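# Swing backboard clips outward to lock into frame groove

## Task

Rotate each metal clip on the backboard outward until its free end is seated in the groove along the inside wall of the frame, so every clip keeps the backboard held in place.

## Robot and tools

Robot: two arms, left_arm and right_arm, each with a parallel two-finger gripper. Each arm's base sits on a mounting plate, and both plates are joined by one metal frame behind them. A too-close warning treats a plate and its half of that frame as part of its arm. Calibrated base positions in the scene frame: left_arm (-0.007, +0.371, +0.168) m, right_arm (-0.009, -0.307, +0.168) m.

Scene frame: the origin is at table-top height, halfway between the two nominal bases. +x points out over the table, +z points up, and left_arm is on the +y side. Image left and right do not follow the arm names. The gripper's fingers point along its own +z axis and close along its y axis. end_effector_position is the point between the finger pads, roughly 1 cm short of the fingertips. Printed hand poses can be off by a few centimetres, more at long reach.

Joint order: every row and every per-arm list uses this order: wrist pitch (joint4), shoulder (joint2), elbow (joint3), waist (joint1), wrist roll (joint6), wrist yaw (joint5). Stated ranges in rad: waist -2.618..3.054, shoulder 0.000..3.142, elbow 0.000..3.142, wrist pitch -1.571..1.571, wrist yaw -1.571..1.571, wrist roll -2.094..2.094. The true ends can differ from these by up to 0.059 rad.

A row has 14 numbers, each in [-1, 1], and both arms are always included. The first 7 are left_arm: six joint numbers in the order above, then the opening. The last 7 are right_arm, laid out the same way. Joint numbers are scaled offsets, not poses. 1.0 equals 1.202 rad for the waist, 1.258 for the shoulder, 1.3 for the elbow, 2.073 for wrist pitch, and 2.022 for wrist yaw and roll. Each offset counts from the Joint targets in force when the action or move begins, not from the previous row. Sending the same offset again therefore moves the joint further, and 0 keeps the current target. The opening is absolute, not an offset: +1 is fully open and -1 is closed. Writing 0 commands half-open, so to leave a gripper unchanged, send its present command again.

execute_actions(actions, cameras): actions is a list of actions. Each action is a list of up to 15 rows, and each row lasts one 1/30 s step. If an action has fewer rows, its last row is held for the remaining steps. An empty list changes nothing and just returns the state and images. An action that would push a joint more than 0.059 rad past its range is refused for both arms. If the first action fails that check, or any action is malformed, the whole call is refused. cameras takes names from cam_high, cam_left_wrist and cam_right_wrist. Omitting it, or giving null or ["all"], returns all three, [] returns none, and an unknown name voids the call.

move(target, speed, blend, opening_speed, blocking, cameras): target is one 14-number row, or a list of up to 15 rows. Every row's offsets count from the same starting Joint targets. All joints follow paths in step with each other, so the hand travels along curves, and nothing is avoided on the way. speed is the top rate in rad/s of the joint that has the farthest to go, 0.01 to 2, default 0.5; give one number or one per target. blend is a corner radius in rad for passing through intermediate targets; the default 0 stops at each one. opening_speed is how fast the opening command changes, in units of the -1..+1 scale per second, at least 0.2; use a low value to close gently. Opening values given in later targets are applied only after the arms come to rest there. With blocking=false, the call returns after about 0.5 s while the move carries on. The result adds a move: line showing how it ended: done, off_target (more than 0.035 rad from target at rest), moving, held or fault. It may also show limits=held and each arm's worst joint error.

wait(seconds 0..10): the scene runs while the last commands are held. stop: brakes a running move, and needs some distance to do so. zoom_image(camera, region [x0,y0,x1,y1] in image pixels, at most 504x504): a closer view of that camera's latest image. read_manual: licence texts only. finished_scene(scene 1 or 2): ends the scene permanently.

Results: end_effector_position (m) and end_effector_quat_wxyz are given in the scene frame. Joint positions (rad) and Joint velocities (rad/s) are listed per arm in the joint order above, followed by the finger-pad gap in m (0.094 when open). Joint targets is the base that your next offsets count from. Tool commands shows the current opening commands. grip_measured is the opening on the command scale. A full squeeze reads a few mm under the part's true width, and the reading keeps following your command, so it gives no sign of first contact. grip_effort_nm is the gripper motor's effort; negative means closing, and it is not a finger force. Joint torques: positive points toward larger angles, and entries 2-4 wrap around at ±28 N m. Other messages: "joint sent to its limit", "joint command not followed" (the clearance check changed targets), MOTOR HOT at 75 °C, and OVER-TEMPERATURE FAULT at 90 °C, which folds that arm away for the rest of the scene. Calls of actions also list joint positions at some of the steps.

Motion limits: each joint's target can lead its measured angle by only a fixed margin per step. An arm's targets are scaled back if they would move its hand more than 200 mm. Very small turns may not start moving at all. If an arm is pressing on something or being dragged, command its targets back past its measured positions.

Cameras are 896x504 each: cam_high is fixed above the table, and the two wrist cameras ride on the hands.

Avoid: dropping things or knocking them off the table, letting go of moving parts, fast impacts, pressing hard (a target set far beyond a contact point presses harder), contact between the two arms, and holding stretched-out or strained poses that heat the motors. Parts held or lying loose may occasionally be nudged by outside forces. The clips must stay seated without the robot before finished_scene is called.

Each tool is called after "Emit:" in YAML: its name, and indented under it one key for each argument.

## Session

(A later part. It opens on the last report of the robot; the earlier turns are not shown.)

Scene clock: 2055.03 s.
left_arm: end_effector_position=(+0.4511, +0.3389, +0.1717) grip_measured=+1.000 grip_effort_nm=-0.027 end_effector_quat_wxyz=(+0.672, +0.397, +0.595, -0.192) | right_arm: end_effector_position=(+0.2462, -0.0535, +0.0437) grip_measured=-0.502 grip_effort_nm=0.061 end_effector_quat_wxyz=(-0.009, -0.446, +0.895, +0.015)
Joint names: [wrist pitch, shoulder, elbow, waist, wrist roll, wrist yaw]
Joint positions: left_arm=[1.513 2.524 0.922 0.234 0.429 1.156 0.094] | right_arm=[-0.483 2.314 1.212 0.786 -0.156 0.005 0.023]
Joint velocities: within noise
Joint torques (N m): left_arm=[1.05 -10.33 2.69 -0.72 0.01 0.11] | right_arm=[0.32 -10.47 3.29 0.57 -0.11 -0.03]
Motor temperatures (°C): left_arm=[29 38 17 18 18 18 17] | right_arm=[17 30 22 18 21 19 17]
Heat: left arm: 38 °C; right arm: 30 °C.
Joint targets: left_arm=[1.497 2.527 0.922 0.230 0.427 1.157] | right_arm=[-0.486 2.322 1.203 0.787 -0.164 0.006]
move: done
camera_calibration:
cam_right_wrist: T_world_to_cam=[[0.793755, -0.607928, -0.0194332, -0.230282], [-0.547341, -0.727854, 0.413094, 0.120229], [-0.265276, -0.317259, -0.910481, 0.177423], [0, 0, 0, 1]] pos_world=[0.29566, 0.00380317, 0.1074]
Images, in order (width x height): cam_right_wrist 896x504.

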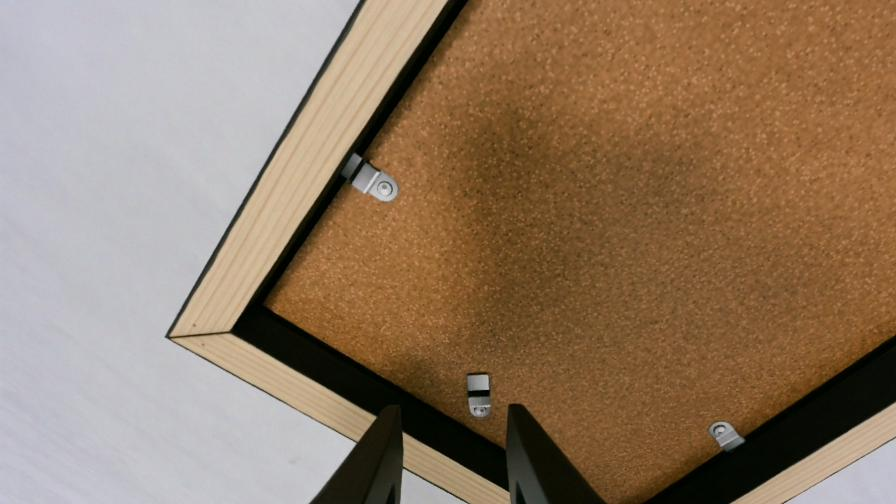

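Emit:
move:
  target:
    - [0,0,0,0,0,0,1,0,-0.0811,0,0,0,0,-0.66]
    - [0,0,0,0,0,0,1,0.0608,-0.0811,-0.0231,-0.0241,-0.05,0,-0.66]
    - [0,0,0,0,0,0,1,0.0429,-0.0811,-0.0231,-0.0241,-0.05,0,-0.66]
    - [0,0,0,0,0,0,1,0.0429,0.0223,-0.0231,-0.0241,-0.05,0,-0.66]
  speed: [0.3,0.3,0.2,0.2]
  cameras: ["cam_right_wrist"]

Emit:
zoom_image:
  camera: "cam_right_wrist"
  region: [380, 330, 580, 500]

Scene clock: 2070.83 s.
left_arm: end_effector_position=(+0.4511, +0.3389, +0.1717) grip_measured=+1.000 grip_effort_nm=-0.012 end_effector_quat_wxyz=(+0.672, +0.397, +0.595, -0.192) | right_arm: end_effector_position=(+0.2535, -0.0571, +0.0299) grip_measured=-0.658 grip_effort_nm=-0.154 end_effector_quat_wxyz=(+0.008, -0.481, +0.877, +0.020)
Joint names: [wrist pitch, shoulder, elbow, waist, wrist roll, wrist yaw]
Joint positions: left_arm=[1.513 2.524 0.922 0.234 0.429 1.156 0.094] | right_arm=[-0.394 2.34 1.184 0.763 -0.257 0.005 0.016]
Joint velocities: within noise
Joint torques (N m): left_arm=[1.04 -10.3 2.81 -0.61 0 0.12] | right_arm=[0.38 -10.29 3.06 0.02 -0.11 -0.04]
Motor temperatures (°C): left_arm=[29 38 17 18 18 18 17] | right_arm=[17 31 22 18 21 19 17]
Heat: left arm: 38 °C; right arm: 31 °C.
Joint targets: left_arm=[1.497 2.527 0.922 0.230 0.427 1.157] | right_arm=[-0.398 2.350 1.172 0.758 -0.265 0.006]
move: done
camera_calibration:
cam_right_wrist: T_world_to_cam=[[0.838478, -0.544814, -0.0114656, -0.246587], [-0.500214, -0.777845, 0.380451, 0.113451], [-0.216194, -0.313265, -0.92473, 0.153878], [0, 0, 0, 1]] pos_world=[0.296775, 0.00210768, 0.0963056]
Images, in order (width x height): cam_right_wrist 896x504.

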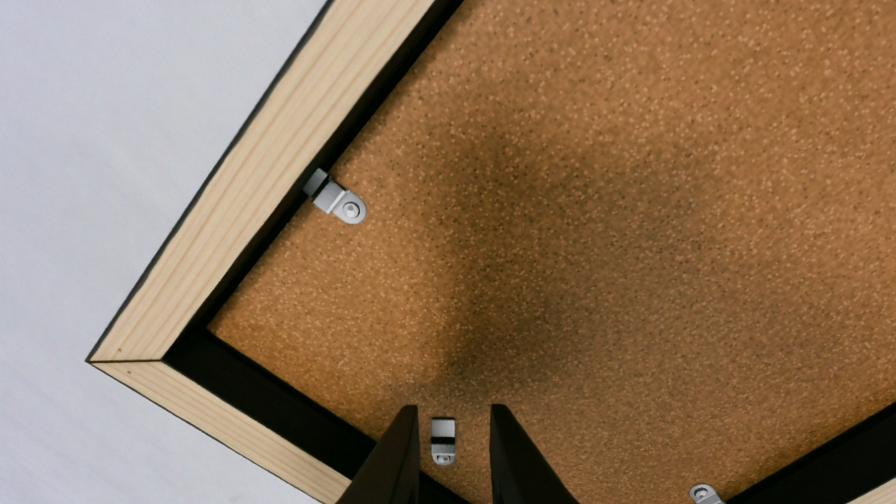

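Scaled by 2.520.

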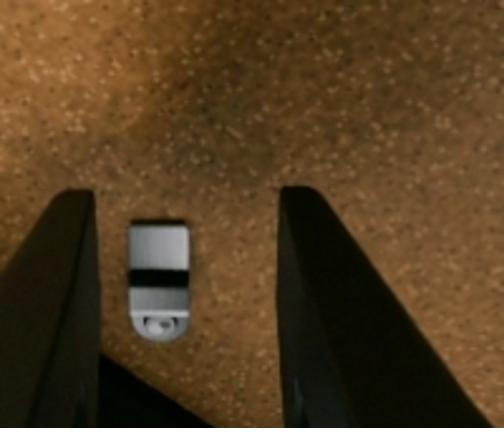

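Emit:
move:
  target:
    - [0,0,0,0,0,0,1,-0.0058,0,0,-0.0015,0,0,-0.66]
    - [0,0,0,0,0,0,1,-0.0058,0.031,0,-0.0015,0,0,-0.66]
  speed: [0.1,0.12]
  cameras: ["cam_right_wrist"]

Emit:
zoom_image:
  camera: "cam_right_wrist"
  region: [380, 330, 580, 500]

Scene clock: 2089.40 s.
left_arm: end_effector_position=(+0.4511, +0.3389, +0.1717) grip_measured=+1.000 grip_effort_nm=-0.032 end_effector_quat_wxyz=(+0.672, +0.397, +0.595, -0.192) | right_arm: end_effector_position=(+0.2468, -0.0628, +0.0202) grip_measured=-0.658 grip_effort_nm=-0.159 end_effector_quat_wxyz=(-0.008, -0.482, +0.876, +0.016)
Joint names: [wrist pitch, shoulder, elbow, waist, wrist roll, wrist yaw]
Joint positions: left_arm=[1.513 2.524 0.922 0.234 0.429 1.156 0.094] | right_arm=[-0.399 2.369 1.184 0.763 -0.259 0.005 0.016]
Joint velocities: within noise
Joint torques (N m): left_arm=[1.07 -10.35 2.74 -0.75 0.01 0.11] | right_arm=[0.26 -9.32 2.89 -0.17 -0.08 -0.01]
Motor temperatures (°C): left_arm=[29 38 17 18 18 18 17] | right_arm=[17 30 22 18 21 19 17]
Heat: left arm: 38 °C; right arm: 30 °C.
Joint targets: left_arm=[1.497 2.527 0.922 0.230 0.427 1.157] | right_arm=[-0.410 2.389 1.172 0.756 -0.265 0.006]
move: done
camera_calibration:
cam_right_wrist: T_world_to_cam=[[0.839649, -0.542768, -0.0198209, -0.244147], [-0.48816, -0.770164, 0.410545, 0.106231], [-0.238096, -0.335038, -0.911625, 0.145432], [0, 0, 0, 1]] pos_world=[0.291482, -0.00197498, 0.0841275]
Images, in order (width x height): cam_right_wrist 896x504.

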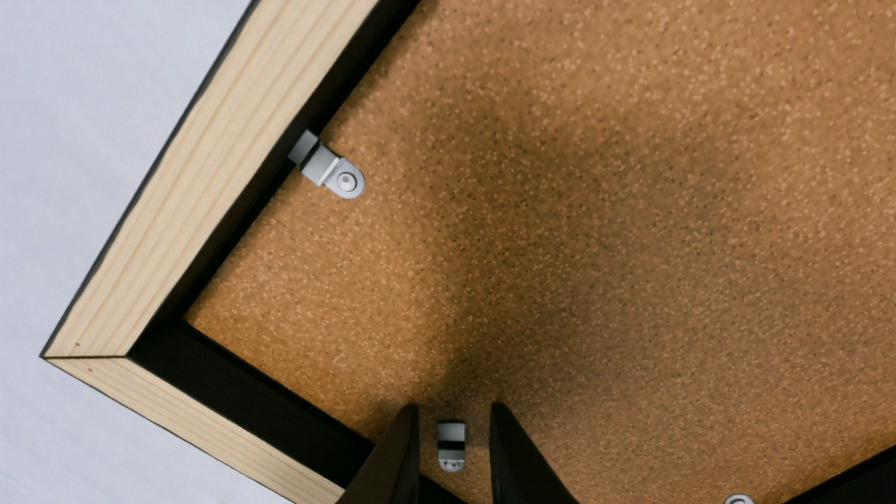

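Scaled by 2.520.

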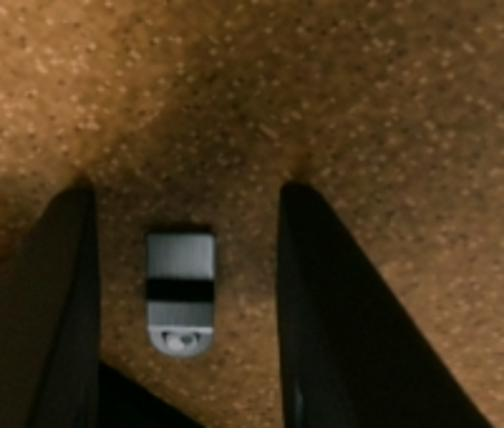

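Emit:
move:
  target: [0,0,0,0,0,0,1,0,0,0,0,0,0,-0.9]
  opening_speed: 0.25
  cameras: []

Emit:
move:
  target: [0,0,0,0,0,0,1,-0.002,0,0,0.016,-0.1034,0,-0.9]
  speed: 0.15
  cameras: ["cam_right_wrist"]

Emit:
zoom_image:
  camera: "cam_right_wrist"
  region: [380, 330, 580, 500]

Scene clock: 2097.97 s.
left_arm: end_effector_position=(+0.4511, +0.3389, +0.1717) grip_measured=+1.000 grip_effort_nm=-0.022 end_effector_quat_wxyz=(+0.672, +0.397, +0.595, -0.192) | right_arm: end_effector_position=(+0.2465, -0.0631, +0.0202) grip_measured=-0.895 grip_effort_nm=-0.281 end_effector_quat_wxyz=(-0.009, -0.482, +0.876, +0.016)
Joint names: [wrist pitch, shoulder, elbow, waist, wrist roll, wrist yaw]
Joint positions: left_arm=[1.513 2.524 0.922 0.234 0.429 1.156 0.094] | right_arm=[-0.401 2.369 1.184 0.763 -0.259 0.005 0.005]
Joint velocities: within noise
Joint torques (N m): left_arm=[1.05 -10.28 2.86 -0.77 0.03 0.1] | right_arm=[0.27 -9.4 2.88 -0.12 -0.09 -0.02]
Motor temperatures (°C): left_arm=[29 38 17 18 18 18 17] | right_arm=[17 29 22 18 21 19 17]
Heat: left arm: 38 °C; right arm: 29 °C.
Joint targets: left_arm=[1.497 2.527 0.922 0.230 0.427 1.157] | right_arm=[-0.410 2.389 1.172 0.756 -0.265 0.006]
move: done
No camera images: "cameras" was empty.

Scene clock: 2099.93 s.
left_arm: end_effector_position=(+0.4511, +0.3389, +0.1717) grip_measured=+1.000 grip_effort_nm=-0.027 end_effector_quat_wxyz=(+0.672, +0.397, +0.595, -0.192) | right_arm: end_effector_position=(+0.2444, -0.0618, +0.0203) grip_measured=-0.895 grip_effort_nm=-0.286 end_effector_quat_wxyz=(-0.009, -0.571, +0.821, +0.019)
Joint names: [wrist pitch, shoulder, elbow, waist, wrist roll, wrist yaw]
Joint positions: left_arm=[1.513 2.524 0.922 0.234 0.429 1.156 0.094] | right_arm=[-0.404 2.369 1.184 0.767 -0.464 0 0.005]
Joint velocities: within noise
Joint torques (N m): left_arm=[1.04 -10.18 2.78 -0.7 0 0.12] | right_arm=[0.25 -9.39 2.88 1.28 -0.14 0.02]
Motor temperatures (°C): left_arm=[29 38 17 18 18 18 17] | right_arm=[17 29 22 18 21 19 17]
Heat: left arm: 38 °C; right arm: 29 °C.
Joint targets: left_arm=[1.497 2.527 0.922 0.230 0.427 1.157] | right_arm=[-0.414 2.389 1.172 0.775 -0.474 0.006]
move: done
camera_calibration:
cam_right_wrist: T_world_to_cam=[[0.93421, -0.355862, -0.0247792, -0.252998], [-0.316012, -0.857819, 0.405318, 0.0584543], [-0.165494, -0.370822, -0.91384, 0.125403], [0, 0, 0, 1]] pos_world=[0.275579, 0.00661298, 0.0846366]
Images, in order (width x height): cam_right_wrist 896x504.

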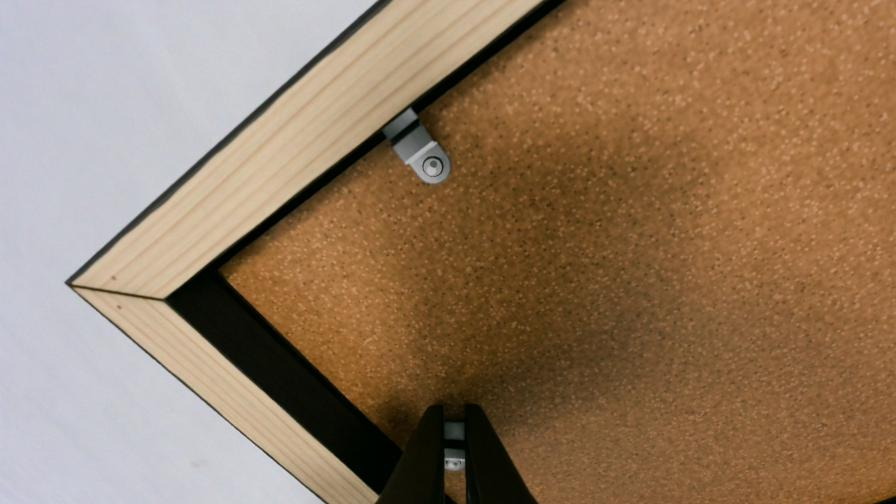

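Scaled by 2.520.

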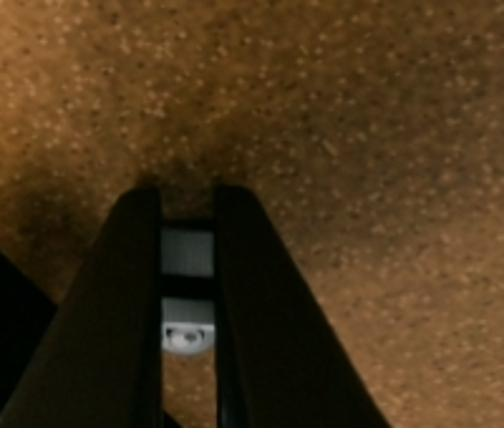

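Emit:
move:
  target: [0,0,0,0,0,0,1,-0.004,0,0,0.006,-0.129,0,-0.9]
  speed: 0.15
  cameras: ["cam_right_wrist"]

Emit:
zoom_image:
  camera: "cam_right_wrist"
  region: [380, 330, 580, 500]

Scene clock: 2106.37 s.
left_arm: end_effector_position=(+0.4511, +0.3389, +0.1717) grip_measured=+1.000 grip_effort_nm=-0.017 end_effector_quat_wxyz=(+0.672, +0.397, +0.595, -0.192) | right_arm: end_effector_position=(+0.2416, -0.0609, +0.0204) grip_measured=-0.895 grip_effort_nm=-0.281 end_effector_quat_wxyz=(+0.009, +0.675, -0.737, -0.020)
Joint names: [wrist pitch, shoulder, elbow, waist, wrist roll, wrist yaw]
Joint positions: left_arm=[1.513 2.524 0.922 0.234 0.429 1.156 0.094] | right_arm=[-0.409 2.369 1.184 0.775 -0.725 0 0.005]
Joint velocities: within noise
Joint torques (N m): left_arm=[1.06 -10.24 2.78 -0.8 -0.01 0.1] | right_arm=[0.22 -9.43 2.91 1.22 -0.12 0.02]
Motor temperatures (°C): left_arm=[29 38 17 18 18 18 17] | right_arm=[17 29 21 18 21 19 17]
Heat: left arm: 38 °C; right arm: 29 °C.
Joint targets: left_arm=[1.497 2.527 0.922 0.230 0.427 1.157] | right_arm=[-0.422 2.389 1.172 0.782 -0.735 0.006]
move: done
camera_calibration:
cam_right_wrist: T_world_to_cam=[[0.995112, -0.0954562, -0.0252916, -0.24893], [-0.0774582, -0.913381, 0.399668, -0.00262267], [-0.0612517, -0.395755, -0.916311, 0.0987285], [0, 0, 0, 1]] pos_world=[0.253558, 0.0129149, 0.0852184]
Images, in order (width x height): cam_right_wrist 896x504.

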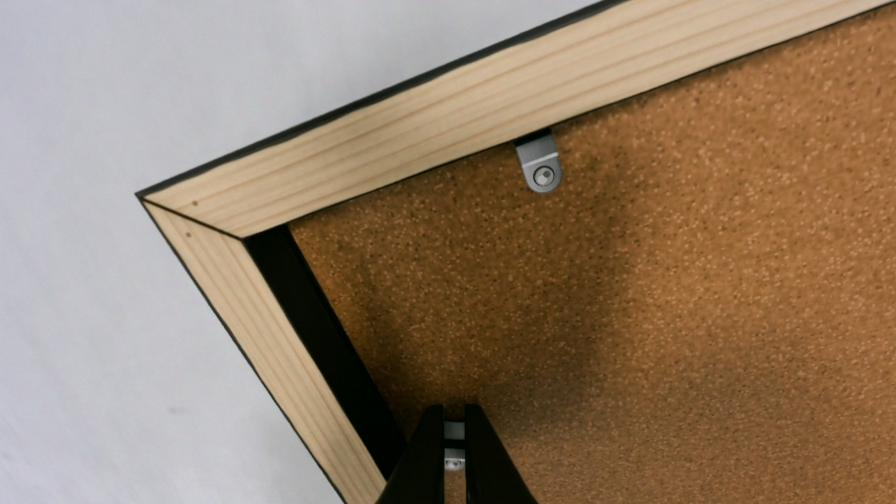

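Scaled by 2.520.

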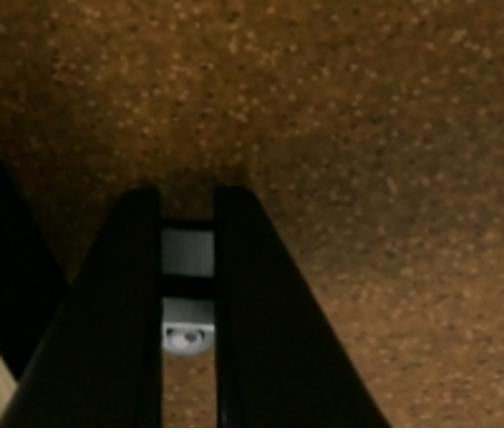

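Emit:
execute_actions:
  actions: []
  cameras: ["cam_right_wrist"]

Scene clock: 2139.07 s.
left_arm: end_effector_position=(+0.4511, +0.3389, +0.1717) grip_measured=+1.000 grip_effort_nm=-0.027 end_effector_quat_wxyz=(+0.672, +0.397, +0.595, -0.192) | right_arm: end_effector_position=(+0.2416, -0.0609, +0.0204) grip_measured=-0.895 grip_effort_nm=-0.281 end_effector_quat_wxyz=(+0.009, +0.676, -0.737, -0.020)
Joint names: [wrist pitch, shoulder, elbow, waist, wrist roll, wrist yaw]
Joint positions: left_arm=[1.513 2.524 0.922 0.234 0.429 1.156 0.094] | right_arm=[-0.409 2.369 1.184 0.775 -0.726 0 0.005]
Joint velocities: within noise
Joint torques (N m): left_arm=[1.04 -10.41 2.78 -0.68 0.03 0.11] | right_arm=[0.22 -9.4 2.86 1.25 -0.12 0.02]
Motor temperatures (°C): left_arm=[29 38 17 18 18 18 17] | right_arm=[17 29 21 18 21 19 17]
Heat: left arm: 38 °C; right arm: 29 °C.
Joint targets: left_arm=[1.497 2.527 0.922 0.230 0.427 1.157] | right_arm=[-0.422 2.389 1.172 0.782 -0.735 0.006]
Tool commands: left_gripper/opening=+1.0 right_gripper/opening=-0.9
camera_calibration:
cam_right_wrist: T_world_to_cam=[[0.995185, -0.0946968, -0.0252821, -0.248902], [-0.076767, -0.913452, 0.399639, -0.00279339], [-0.0609385, -0.395774, -0.916324, 0.098652], [0, 0, 0, 1]] pos_world=[0.253501, 0.0129221, 0.0852208]
Images, in order (width x height): cam_right_wrist 896x504.

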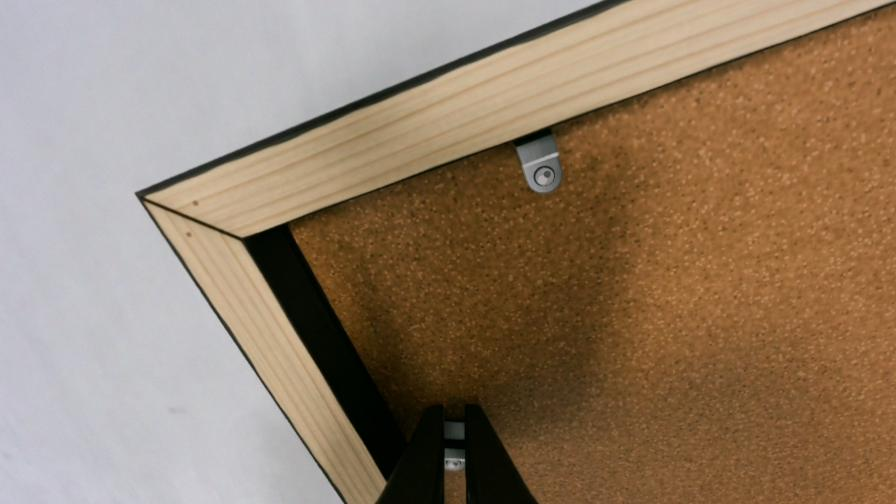

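Emit:
execute_actions:
  actions:
    - [[0,0,0,0,0,0,1,0,0,0,0,0,0,-0.7]]
    - [[0,0,0,0,0,0,1,0,-0.1,0,0,0,0,-0.7]]
  cameras: ["cam_right_wrist"]

Emit:
zoom_image:
  camera: "cam_right_wrist"
  region: [340, 300, 640, 500]

Scene clock: 2145.43 s.
left_arm: end_effector_position=(+0.4511, +0.3389, +0.1717) grip_measured=+1.000 grip_effort_nm=-0.032 end_effector_quat_wxyz=(+0.672, +0.397, +0.595, -0.192) | right_arm: end_effector_position=(+0.2539, -0.0518, +0.0481) grip_measured=-0.702 grip_effort_nm=0.066 end_effector_quat_wxyz=(-0.024, +0.676, -0.736, -0.018)
Joint names: [wrist pitch, shoulder, elbow, waist, wrist roll, wrist yaw]
Joint positions: left_arm=[1.513 2.524 0.922 0.234 0.429 1.156 0.094] | right_arm=[-0.42 2.283 1.175 0.775 -0.729 0.004 0.014]
Joint velocities: within noise
Joint torques (N m): left_arm=[1.05 -10.28 2.78 -0.75 0.01 0.11] | right_arm=[0.44 -12.98 3.85 1.26 -0.09 -0.01]
Motor temperatures (°C): left_arm=[29 38 17 18 18 18 17] | right_arm=[17 29 21 18 21 19 17]
Heat: left arm: 38 °C; right arm: 29 °C.
Joint targets: left_arm=[1.497 2.527 0.922 0.230 0.427 1.157] | right_arm=[-0.422 2.263 1.173 0.782 -0.735 0.006]
Step readings (joint positions of left_arm | right_arm):
0: [1.513 2.524 0.922 0.234 0.429 1.156] | [-0.409 2.369 1.184 0.775 -0.726 0.000]
1: [1.513 2.524 0.922 0.234 0.429 1.156] | [-0.410 2.369 1.184 0.775 -0.726 0.000]
2: [1.513 2.524 0.922 0.234 0.429 1.156] | [-0.410 2.370 1.184 0.775 -0.727 0.002]
4: [1.513 2.524 0.922 0.234 0.429 1.156] | [-0.410 2.370 1.184 0.775 -0.728 0.004]
8: [1.513 2.524 0.922 0.234 0.429 1.156] | [-0.410 2.370 1.184 0.775 -0.729 0.004]
15: [1.513 2.524 0.922 0.234 0.429 1.156] | [-0.410 2.370 1.184 0.775 -0.729 0.004]
16: [1.513 2.524 0.922 0.234 0.429 1.156] | [-0.410 2.363 1.183 0.775 -0.729 0.004]
17: [1.513 2.524 0.922 0.234 0.429 1.156] | [-0.413 2.353 1.179 0.775 -0.729 0.004]
19: [1.513 2.524 0.922 0.234 0.429 1.156] | [-0.421 2.322 1.175 0.775 -0.729 0.004]
23: [1.513 2.524 0.922 0.234 0.429 1.156] | [-0.419 2.284 1.175 0.775 -0.729 0.004]
30: [1.513 2.524 0.922 0.234 0.429 1.156] | [-0.420 2.283 1.175 0.775 -0.729 0.004]
camera_calibration:
cam_right_wrist: T_world_to_cam=[[0.995348, -0.0938774, 0.0216579, -0.261847], [-0.0954231, -0.929614, 0.355965, 0.00144121], [-0.0132836, -0.356376, -0.934248, 0.119127], [0, 0, 0, 1]] pos_world=[0.262349, 0.0192122, 0.116452]
Images, in order (width x height): cam_right_wrist 896x504.

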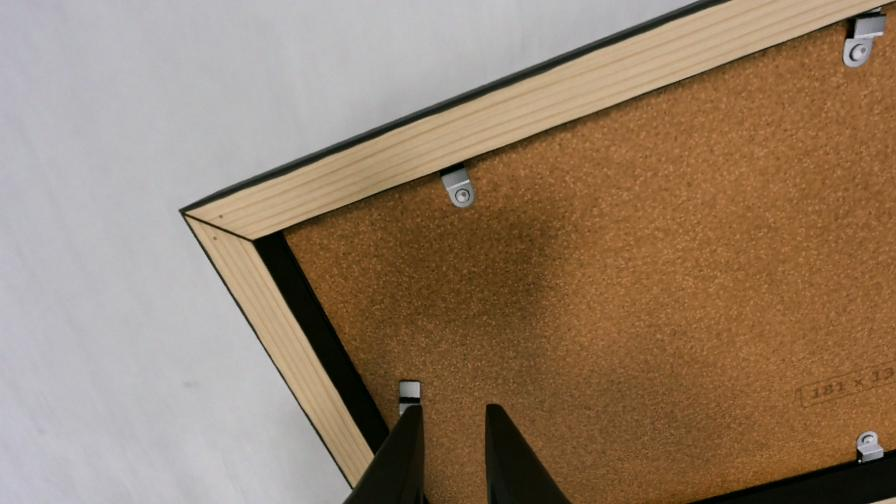

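Scaled by 1.680.

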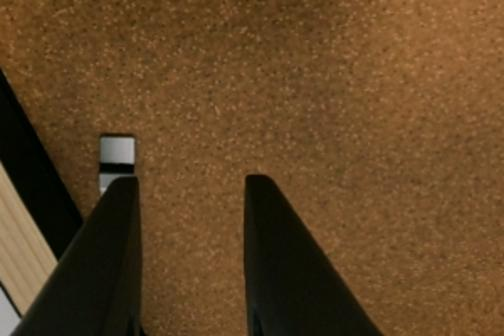

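Emit:
move:
  target:
    - [0,0,0,0,0,0,1,0,-0.082,0,0,0,0,0.277]
    - [0,0,0,0,0,0,1,0.04,-0.082,-0.07,0.0208,1.0,0,0.277]
  speed: [0.5, 1.2]
  cameras: []

Emit:
execute_actions:
  actions: []
  cameras: []

Scene clock: 2160.63 s.
left_arm: end_effector_position=(+0.4511, +0.3389, +0.1717) grip_measured=+1.000 grip_effort_nm=-0.027 end_effector_quat_wxyz=(+0.672, +0.397, +0.595, -0.192) | right_arm: end_effector_position=(+0.2527, -0.0422, +0.0711) grip_measured=+0.275 grip_effort_nm=0.066 end_effector_quat_wxyz=(+0.022, +0.248, +0.966, +0.071)
Joint names: [wrist pitch, shoulder, elbow, waist, wrist roll, wrist yaw]
Joint positions: left_arm=[1.513 2.524 0.922 0.234 0.429 1.156 0.094] | right_arm=[-0.347 2.179 1.093 0.798 1.28 0.004 0.06]
Joint velocities: within noise
Joint torques (N m): left_arm=[1.05 -10.37 2.7 -0.58 -0.02 0.1] | right_arm=[0.71 -12.25 3.51 1.37 0.01 -0.02]
Motor temperatures (°C): left_arm=[29 38 17 18 18 18 17] | right_arm=[17 31 22 18 21 19 17]
Heat: left arm: 38 °C; right arm: 31 °C.
Joint targets: left_arm=[1.497 2.527 0.922 0.230 0.427 1.157] | right_arm=[-0.339 2.160 1.082 0.807 1.287 0.006]
move: done
No camera images: "cameras" was empty.

Scene clock: 2160.63 s.
left_arm: end_effector_position=(+0.4511, +0.3389, +0.1717) grip_measured=+1.000 grip_effort_nm=-0.027 end_effector_quat_wxyz=(+0.672, +0.397, +0.595, -0.192) | right_arm: end_effector_position=(+0.2527, -0.0422, +0.0711) grip_measured=+0.275 grip_effort_nm=0.066 end_effector_quat_wxyz=(+0.022, +0.248, +0.966, +0.071)
Joint names: [wrist pitch, shoulder, elbow, waist, wrist roll, wrist yaw]
Joint positions: left_arm=[1.513 2.524 0.922 0.234 0.429 1.156 0.094] | right_arm=[-0.347 2.179 1.093 0.798 1.28 0.004 0.06]
Joint velocities: within noise
Joint torques (N m): left_arm=[1.05 -10.37 2.7 -0.58 -0.02 0.1] | right_arm=[0.71 -12.25 3.51 1.37 0.01 -0.02]
Motor temperatures (°C): left_arm=[29 38 17 18 18 18 17] | right_arm=[17 31 22 18 21 19 17]
Heat: left arm: 38 °C; right arm: 31 °C.
Joint targets: left_arm=[1.497 2.527 0.922 0.230 0.427 1.157] | right_arm=[-0.339 2.160 1.082 0.807 1.287 0.006]
Tool commands: left_gripper/opening=+1.0 right_gripper/opening=+0.277
No camera images: "cameras" was empty.

Emit:
move:
  target:
    - [0,0,0,0,0,0,1,0.0072,0,-0.0092,0,0.395,0,0.277]
    - [0,0,0,0,0,0,1,0.0072,0.081,-0.0092,0,0.395,0,0.277]
  speed: [0.8, 0.3]
  cameras: ["cam_right_wrist"]

Emit:
zoom_image:
  camera: "cam_right_wrist"
  region: [250, 220, 700, 500]

Scene clock: 2168.43 s.
left_arm: end_effector_position=(+0.4511, +0.3389, +0.1717) grip_measured=+1.000 grip_effort_nm=-0.022 end_effector_quat_wxyz=(+0.672, +0.397, +0.595, -0.192) | right_arm: end_effector_position=(+0.2388, -0.0544, +0.0426) grip_measured=+0.275 grip_effort_nm=0.061 end_effector_quat_wxyz=(-0.012, +0.603, +0.796, +0.041)
Joint names: [wrist pitch, shoulder, elbow, waist, wrist roll, wrist yaw]
Joint positions: left_arm=[1.513 2.524 0.922 0.234 0.429 1.156 0.094] | right_arm=[-0.322 2.255 1.076 0.798 2.076 0.004 0.06]
Joint velocities: within noise
Joint torques (N m): left_arm=[1.06 -10.21 2.74 -0.59 0.01 0.12] | right_arm=[0.5 -9.92 3.33 1.39 0.05 -0.02]
Motor temperatures (°C): left_arm=[29 38 17 18 18 18 17] | right_arm=[17 30 21 18 21 19 17]
Heat: left arm: 38 °C; right arm: 30 °C.
Joint targets: left_arm=[1.497 2.527 0.922 0.230 0.427 1.157] | right_arm=[-0.324 2.262 1.070 0.807 2.084 0.006]
joint sent to its limit (right arm) — the wrist roll, upper limit.
move: done; joint sent to its limit at target 1
camera_calibration:
cam_right_wrist: T_world_to_cam=[[-0.964531, -0.261694, -0.0345912, 0.214366], [-0.246503, 0.846065, 0.472663, 0.127207], [-0.0944269, 0.464425, -0.880564, 0.174629], [0, 0, 0, 1]] pos_world=[0.25461, -0.132629, 0.101061]
Images, in order (width x height): cam_right_wrist 896x504.

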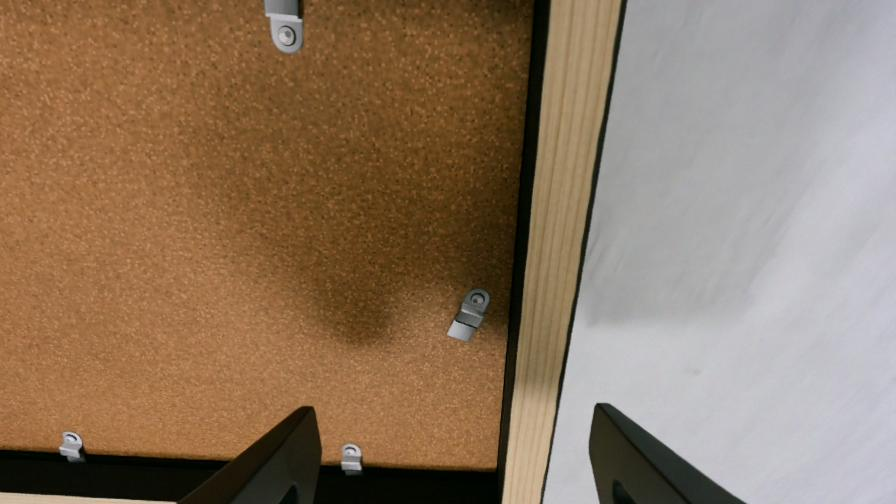

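Scaled by 1.120.

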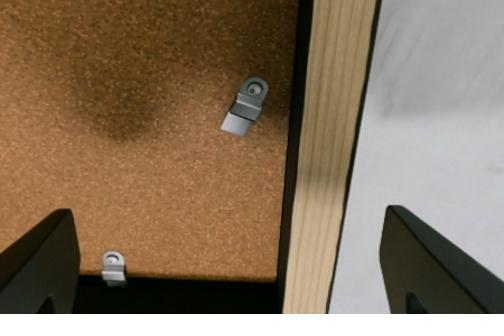

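Emit:
move:
  target: [0,0,0,0,0,0,1,0,0.032,0,0,0,0,0.277]
  speed: 0.15
  cameras: ["cam_right_wrist"]

Scene clock: 2179.40 s.
left_arm: end_effector_position=(+0.4511, +0.3389, +0.1717) grip_measured=+1.000 grip_effort_nm=-0.022 end_effector_quat_wxyz=(+0.672, +0.397, +0.595, -0.192) | right_arm: end_effector_position=(+0.2324, -0.0601, +0.0313) grip_measured=+0.275 grip_effort_nm=0.056 end_effector_quat_wxyz=(-0.014, +0.604, +0.797, +0.024)
Joint names: [wrist pitch, shoulder, elbow, waist, wrist roll, wrist yaw]
Joint positions: left_arm=[1.513 2.524 0.922 0.234 0.429 1.156 0.094] | right_arm=[-0.322 2.289 1.076 0.798 2.078 0.004 0.06]
Joint velocities: within noise
Joint torques (N m): left_arm=[1.05 -10.33 2.86 -0.66 0.02 0.1] | right_arm=[0.43 -9.35 3.15 1.43 0.03 -0.02]
Motor temperatures (°C): left_arm=[29 38 17 18 18 18 17] | right_arm=[17 31 21 18 21 19 17]
Heat: left arm: 38 °C; right arm: 31 °C.
Joint targets: left_arm=[1.497 2.527 0.922 0.230 0.427 1.157] | right_arm=[-0.324 2.302 1.070 0.807 2.084 0.006]
move: done
camera_calibration:
cam_right_wrist: T_world_to_cam=[[-0.964956, -0.262369, -0.00468916, 0.205412], [-0.235309, 0.857247, 0.457994, 0.134368], [-0.116144, 0.443047, -0.888943, 0.170715], [0, 0, 0, 1]] pos_world=[0.249659, -0.136928, 0.0911797]
Images, in order (width x height): cam_right_wrist 896x504.

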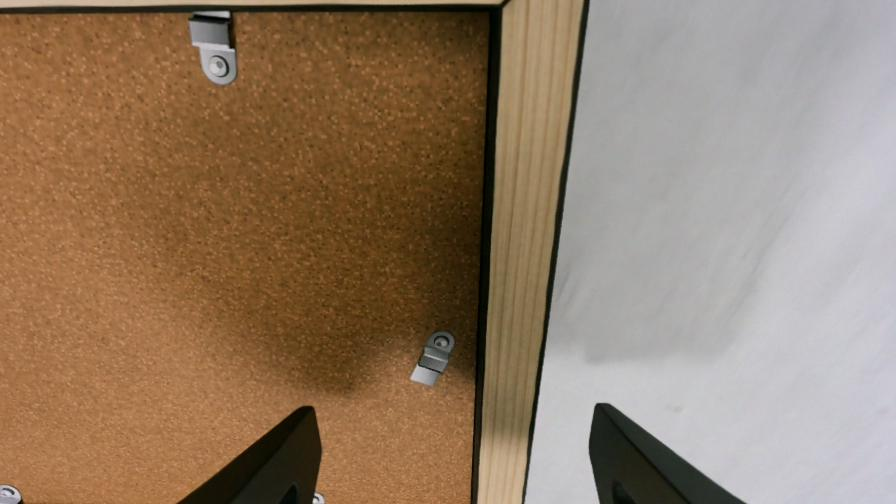

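Emit:
move:
  target: [0,0,0,0,0,0,1,0,0.034,0,0,0,0,0.277]
  speed: 0.1
  cameras: ["cam_right_wrist"]

Scene clock: 2183.47 s.
left_arm: end_effector_position=(+0.4511, +0.3389, +0.1717) grip_measured=+1.000 grip_effort_nm=-0.022 end_effector_quat_wxyz=(+0.672, +0.397, +0.595, -0.192) | right_arm: end_effector_position=(+0.2258, -0.0658, +0.0201) grip_measured=+0.275 grip_effort_nm=0.051 end_effector_quat_wxyz=(-0.017, +0.604, +0.797, +0.008)
Joint names: [wrist pitch, shoulder, elbow, waist, wrist roll, wrist yaw]
Joint positions: left_arm=[1.513 2.524 0.922 0.234 0.429 1.156 0.094] | right_arm=[-0.32 2.324 1.076 0.799 2.078 0.004 0.06]
Joint velocities: within noise
Joint torques (N m): left_arm=[1.05 -10.3 2.84 -0.83 0 0.1] | right_arm=[0.35 -8.69 3 1.36 0.04 -0.03]
Motor temperatures (°C): left_arm=[29 38 17 18 18 18 17] | right_arm=[17 30 21 18 21 19 17]
Heat: left arm: 38 °C; right arm: 30 °C.
Joint targets: left_arm=[1.497 2.527 0.922 0.230 0.427 1.157] | right_arm=[-0.324 2.345 1.070 0.808 2.084 0.006]
move: done
camera_calibration:
cam_right_wrist: T_world_to_cam=[[-0.964284, -0.263769, 0.0241522, 0.196629], [-0.226159, 0.867379, 0.44329, 0.141631], [-0.137875, 0.421995, -0.896053, 0.166184], [0, 0, 0, 1]] pos_world=[0.244549, -0.141112, 0.081377]
Images, in order (width x height): cam_right_wrist 896x504.

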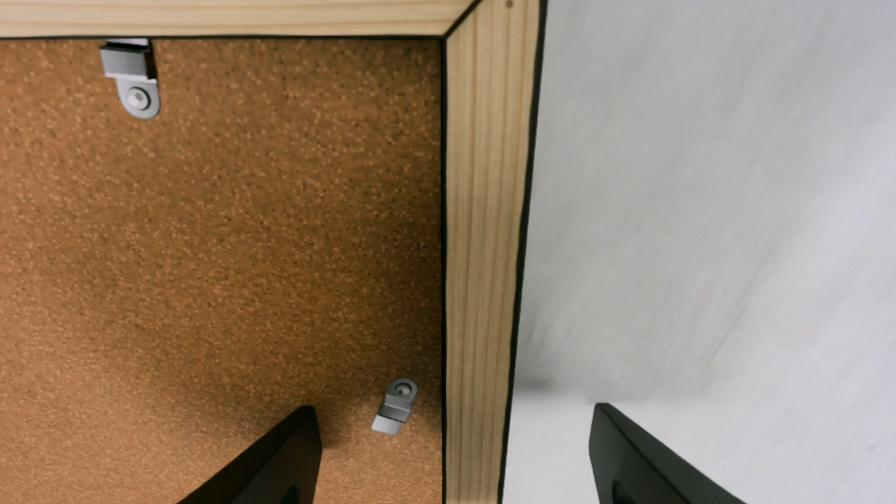

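Emit:
move:
  target: [0,0,0,0,0,0,1,-0.0085,0.0016,0,0.0062,0,0,0.277]
  speed: 0.1
  cameras: ["cam_right_wrist"]

Scene clock: 2190.73 s.
left_arm: end_effector_position=(+0.4511, +0.3389, +0.1717) grip_measured=+1.000 grip_effort_nm=-0.022 end_effector_quat_wxyz=(+0.672, +0.397, +0.595, -0.192) | right_arm: end_effector_position=(+0.2247, -0.0649, +0.0200) grip_measured=+0.275 grip_effort_nm=0.056 end_effector_quat_wxyz=(-0.016, +0.602, +0.798, +0.007)
Joint names: [wrist pitch, shoulder, elbow, waist, wrist roll, wrist yaw]
Joint positions: left_arm=[1.513 2.524 0.922 0.234 0.429 1.156 0.094] | right_arm=[-0.32 2.324 1.076 0.803 2.078 0.005 0.06]
Joint velocities: within noise
Joint torques (N m): left_arm=[1.05 -10.26 2.77 -0.73 -0.01 0.09] | right_arm=[0.18 -8.51 3 1.62 0.02 -0.03]
Motor temperatures (°C): left_arm=[29 38 17 18 18 18 17] | right_arm=[17 30 21 18 21 19 17]
Heat: left arm: 38 °C; right arm: 30 °C.
Joint targets: left_arm=[1.497 2.527 0.922 0.230 0.427 1.157] | right_arm=[-0.342 2.347 1.070 0.815 2.084 0.006]
move: done
camera_calibration:
cam_right_wrist: T_world_to_cam=[[-0.963169, -0.267809, 0.0241379, 0.195364], [-0.229864, 0.866617, 0.442874, 0.141458], [-0.139524, 0.421014, -0.896259, 0.165922], [0, 0, 0, 1]] pos_world=[0.243835, -0.140125, 0.081345]
Images, in order (width x height): cam_right_wrist 896x504.

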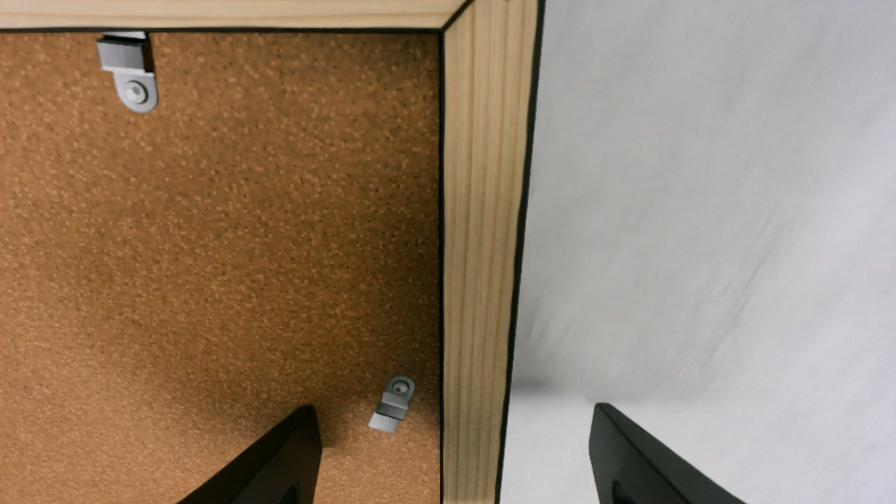

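Emit:
move:
  target:
    - [0,0,0,0,0,0,1,-0.012,-0.055,0,0,0,0,0.277]
    - [0,0,0,0,0,0,1,0.0015,-0.055,0,0.0,0,0,0.277]
    - [0,0,0,0,0,0,1,0.0015,0.0,0,0.0,0,0,0.277]
  speed: [0.3,0.3,0.15]
  cameras: ["cam_right_wrist"]

Scene clock: 2195.50 s.
left_arm: end_effector_position=(+0.4511, +0.3389, +0.1717) grip_measured=+1.000 grip_effort_nm=-0.022 end_effector_quat_wxyz=(+0.672, +0.397, +0.595, -0.192) | right_arm: end_effector_position=(+0.2211, -0.0662, +0.0202) grip_measured=+0.275 grip_effort_nm=0.056 end_effector_quat_wxyz=(-0.018, +0.600, +0.800, +0.001)
Joint names: [wrist pitch, shoulder, elbow, waist, wrist roll, wrist yaw]
Joint positions: left_arm=[1.513 2.524 0.922 0.234 0.429 1.156 0.094] | right_arm=[-0.335 2.324 1.076 0.807 2.078 0.004 0.06]
Joint velocities: within noise
Joint torques (N m): left_arm=[1.05 -10.28 2.73 -0.73 0.01 0.11] | right_arm=[0.33 -8.47 2.96 1.17 0.02 -0.02]
Motor temperatures (°C): left_arm=[29 38 17 18 18 18 17] | right_arm=[17 29 21 18 21 19 17]
Heat: left arm: 38 °C; right arm: 29 °C.
Joint targets: left_arm=[1.497 2.527 0.922 0.230 0.427 1.157] | right_arm=[-0.338 2.347 1.070 0.815 2.084 0.005]
move: done
camera_calibration:
cam_right_wrist: T_world_to_cam=[[-0.961583, -0.272087, 0.0364335, 0.190647], [-0.229556, 0.869766, 0.436819, 0.141998], [-0.150541, 0.411674, -0.898811, 0.168019], [0, 0, 0, 1]] pos_world=[0.241213, -0.140802, 0.0820439]
Images, in order (width x height): cam_right_wrist 896x504.

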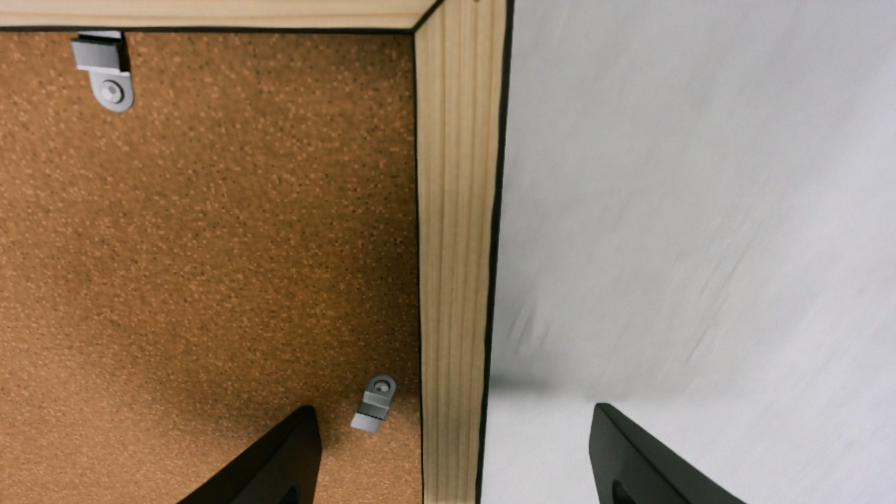

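Emit:
move:
  target:
    - [0,0,0,0,0,0,1,0,0,0,0,0,0,-0.35]
  opening_speed: 0.4
  cameras: ["cam_right_wrist"]

Emit:
zoom_image:
  camera: "cam_right_wrist"
  region: [300, 300, 600, 500]

Scene clock: 2201.37 s.
left_arm: end_effector_position=(+0.4511, +0.3389, +0.1717) grip_measured=+1.000 grip_effort_nm=-0.027 end_effector_quat_wxyz=(+0.672, +0.397, +0.595, -0.192) | right_arm: end_effector_position=(+0.2241, -0.0633, +0.0201) grip_measured=-0.348 grip_effort_nm=-0.168 end_effector_quat_wxyz=(-0.016, +0.600, +0.800, +0.009)
Joint names: [wrist pitch, shoulder, elbow, waist, wrist roll, wrist yaw]
Joint positions: left_arm=[1.513 2.524 0.922 0.234 0.429 1.156 0.094] | right_arm=[-0.317 2.324 1.076 0.807 2.078 0.005 0.031]
Joint velocities: within noise
Joint torques (N m): left_arm=[1.05 -10.3 2.82 -0.73 -0.01 0.1] | right_arm=[0.19 -8.55 3 1.21 0.01 -0.03]
Motor temperatures (°C): left_arm=[29 38 17 18 18 18 17] | right_arm=[17 29 21 18 21 19 17]
Heat: left arm: 38 °C; right arm: 29 °C.
Joint targets: left_arm=[1.497 2.527 0.922 0.230 0.427 1.157] | right_arm=[-0.339 2.347 1.070 0.815 2.084 0.005]
move: done
camera_calibration:
cam_right_wrist: T_world_to_cam=[[-0.962113, -0.27179, 0.0216574, 0.19474], [-0.234299, 0.864786, 0.444128, 0.140791], [-0.139439, 0.422227, -0.895701, 0.165288], [0, 0, 0, 1]] pos_world=[0.243396, -0.138615, 0.0813015]
Images, in order (width x height): cam_right_wrist 896x504.

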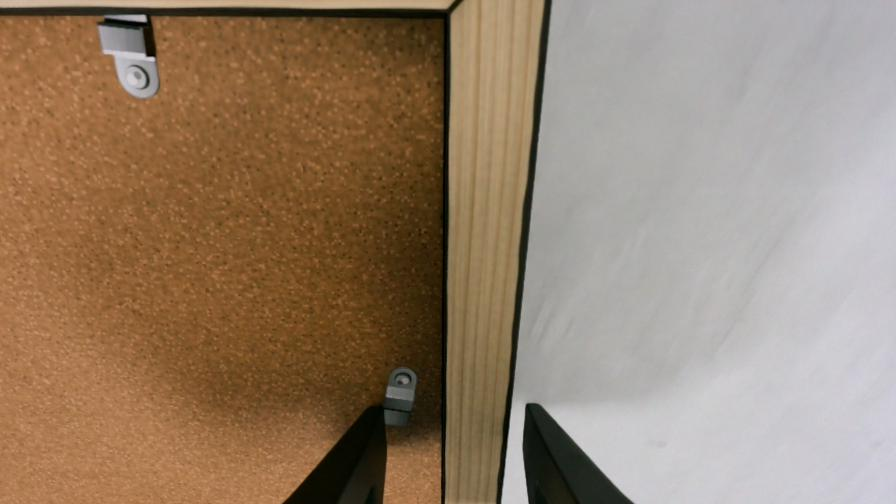

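Scaled by 1.680.

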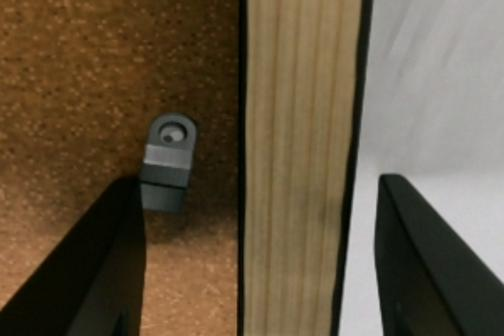

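Emit:
move:
  target:
    - [0,0,0,0,0,0,1,0,0,0,0,0,0,-0.55]
  opening_speed: 0.3
  cameras: ["cam_right_wrist"]

Emit:
zoom_image:
  camera: "cam_right_wrist"
  region: [300, 300, 600, 500]

Scene clock: 2205.60 s.
left_arm: end_effector_position=(+0.4511, +0.3389, +0.1717) grip_measured=+1.000 grip_effort_nm=-0.027 end_effector_quat_wxyz=(+0.672, +0.397, +0.595, -0.192) | right_arm: end_effector_position=(+0.2246, -0.0629, +0.0201) grip_measured=-0.547 grip_effort_nm=-0.198 end_effector_quat_wxyz=(-0.016, +0.600, +0.800, +0.010)
Joint names: [wrist pitch, shoulder, elbow, waist, wrist roll, wrist yaw]
Joint positions: left_arm=[1.513 2.524 0.922 0.234 0.429 1.156 0.094] | right_arm=[-0.315 2.324 1.076 0.807 2.078 0.005 0.021]
Joint velocities: within noise
Joint torques (N m): left_arm=[1.06 -10.37 2.93 -0.66 0.01 0.12] | right_arm=[0.16 -8.53 2.99 1.21 0.04 -0.03]
Motor temperatures (°C): left_arm=[29 38 17 18 18 18 17] | right_arm=[17 29 21 18 21 19 17]
Heat: left arm: 38 °C; right arm: 29 °C.
Joint targets: left_arm=[1.497 2.527 0.922 0.230 0.427 1.157] | right_arm=[-0.339 2.347 1.070 0.815 2.084 0.005]
move: done
camera_calibration:
cam_right_wrist: T_world_to_cam=[[-0.96218, -0.271728, 0.0193363, 0.195383], [-0.235043, 0.863967, 0.445327, 0.14058], [-0.137714, 0.42394, -0.895159, 0.164871], [0, 0, 0, 1]] pos_world=[0.243741, -0.138261, 0.0812036]
Images, in order (width x height): cam_right_wrist 896x504.

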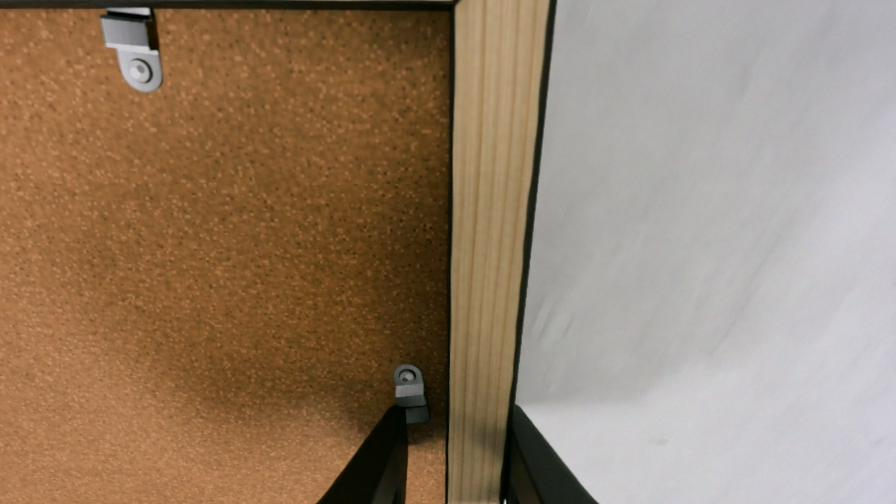

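Scaled by 1.680.

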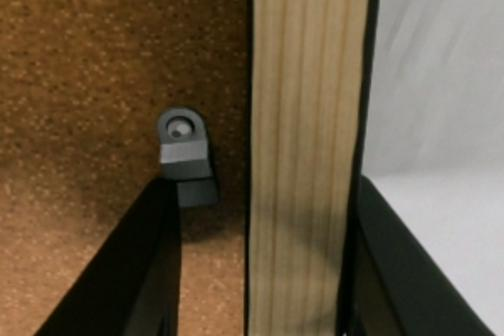

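Emit:
move:
  target:
    - [0,0,0,0,0,0,1,0,0,0,0,0,0,-0.68]
  opening_speed: 0.25
  cameras: ["cam_right_wrist"]

Emit:
zoom_image:
  camera: "cam_right_wrist"
  region: [300, 300, 600, 500]

Scene clock: 2212.77 s.
left_arm: end_effector_position=(+0.4511, +0.3389, +0.1717) grip_measured=+1.000 grip_effort_nm=-0.032 end_effector_quat_wxyz=(+0.672, +0.397, +0.595, -0.192) | right_arm: end_effector_position=(+0.2218, -0.0633, +0.0198) grip_measured=-0.678 grip_effort_nm=-0.173 end_effector_quat_wxyz=(-0.020, +0.600, +0.800, +0.006)
Joint names: [wrist pitch, shoulder, elbow, waist, wrist roll, wrist yaw]
Joint positions: left_arm=[1.513 2.524 0.922 0.234 0.429 1.156 0.094] | right_arm=[-0.323 2.325 1.076 0.808 2.078 -0.003 0.015]
Joint velocities: within noise
Joint torques (N m): left_arm=[1.06 -10.32 2.8 -0.83 -0.01 0.11] | right_arm=[0.22 -8.66 3 1.07 0.03 0.06]
Motor temperatures (°C): left_arm=[29 38 17 18 18 18 17] | right_arm=[17 29 21 18 21 19 17]
Heat: left arm: 38 °C; right arm: 29 °C.
Joint targets: left_arm=[1.497 2.527 0.922 0.230 0.427 1.157] | right_arm=[-0.338 2.347 1.070 0.815 2.084 0.006]
move: done
camera_calibration:
cam_right_wrist: T_world_to_cam=[[-0.961553, -0.272861, 0.0310207, 0.192145], [-0.230807, 0.864187, 0.447113, 0.139532], [-0.148807, 0.422763, -0.89394, 0.16677], [0, 0, 0, 1]] pos_world=[0.241779, -0.138657, 0.0807348]
Images, in order (width x height): cam_right_wrist 896x504.

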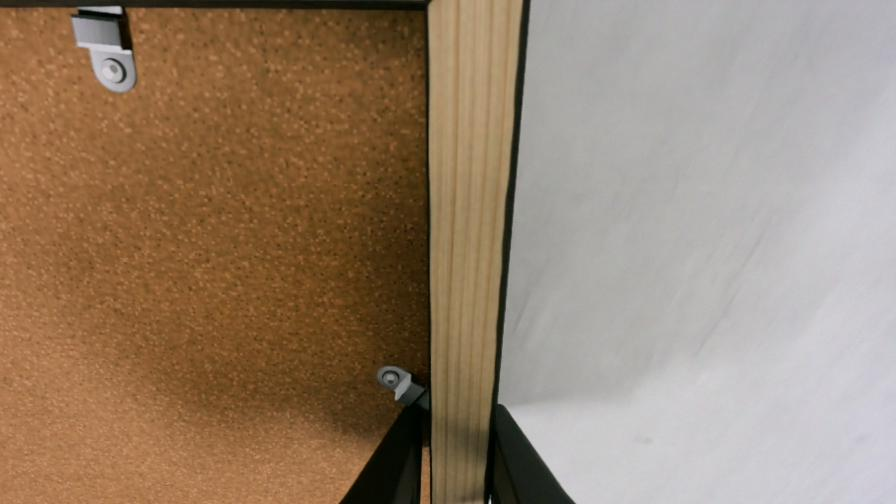

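Scaled by 1.680.

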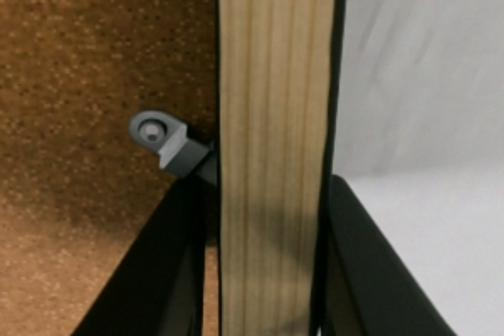

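Emit:
move:
  target:
    - [0,0,0,0,0,0,1,0,0,0,0,0,0,0.277]
    - [0,0,0,0,0,0,1,-0.0058,-0.055,0,-0.0175,0,0,0.277]
    - [0,0,0,0,0,0,1,-0.0058,0,0,-0.0175,0,0,0.277]
  speed: [0.3,0.3,0.15]
  cameras: ["cam_right_wrist"]

Emit:
zoom_image:
  camera: "cam_right_wrist"
  region: [250, 300, 620, 500]

Scene clock: 2223.47 s.
left_arm: end_effector_position=(+0.4511, +0.3389, +0.1717) grip_measured=+1.000 grip_effort_nm=-0.017 end_effector_quat_wxyz=(+0.672, +0.397, +0.595, -0.192) | right_arm: end_effector_position=(+0.2216, -0.0675, +0.0204) grip_measured=+0.275 grip_effort_nm=0.061 end_effector_quat_wxyz=(-0.021, +0.603, +0.797, +0.000)
Joint names: [wrist pitch, shoulder, elbow, waist, wrist roll, wrist yaw]
Joint positions: left_arm=[1.513 2.524 0.922 0.234 0.429 1.156 0.094] | right_arm=[-0.338 2.323 1.076 0.8 2.079 -0.003 0.06]
Joint velocities: within noise
Joint torques (N m): left_arm=[1.05 -10.26 2.78 -0.72 0 0.08] | right_arm=[0.22 -8.4 2.95 -0.08 0.02 0.05]
Motor temperatures (°C): left_arm=[29 38 17 18 18 18 17] | right_arm=[17 29 21 18 21 19 17]
Heat: left arm: 38 °C; right arm: 29 °C.
Joint targets: left_arm=[1.497 2.527 0.922 0.230 0.427 1.157] | right_arm=[-0.350 2.347 1.070 0.794 2.084 0.006]
move: done
camera_calibration:
cam_right_wrist: T_world_to_cam=[[-0.96344, -0.264564, 0.042291, 0.191573], [-0.219562, 0.870098, 0.441273, 0.140849], [-0.153542, 0.415855, -0.896376, 0.169689], [0, 0, 0, 1]] pos_world=[0.241548, -0.142436, 0.0818504]
Images, in order (width x height): cam_right_wrist 896x504.

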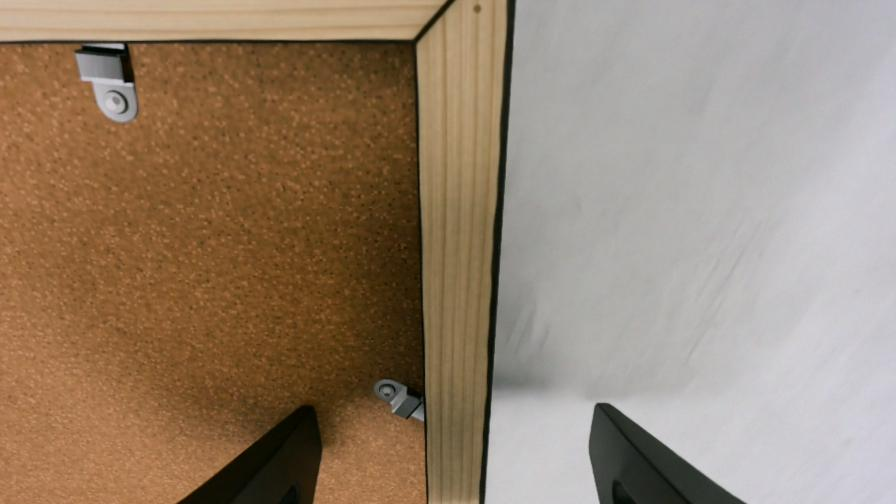

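Scaled by 1.362.

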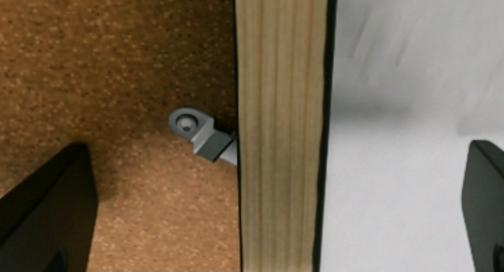

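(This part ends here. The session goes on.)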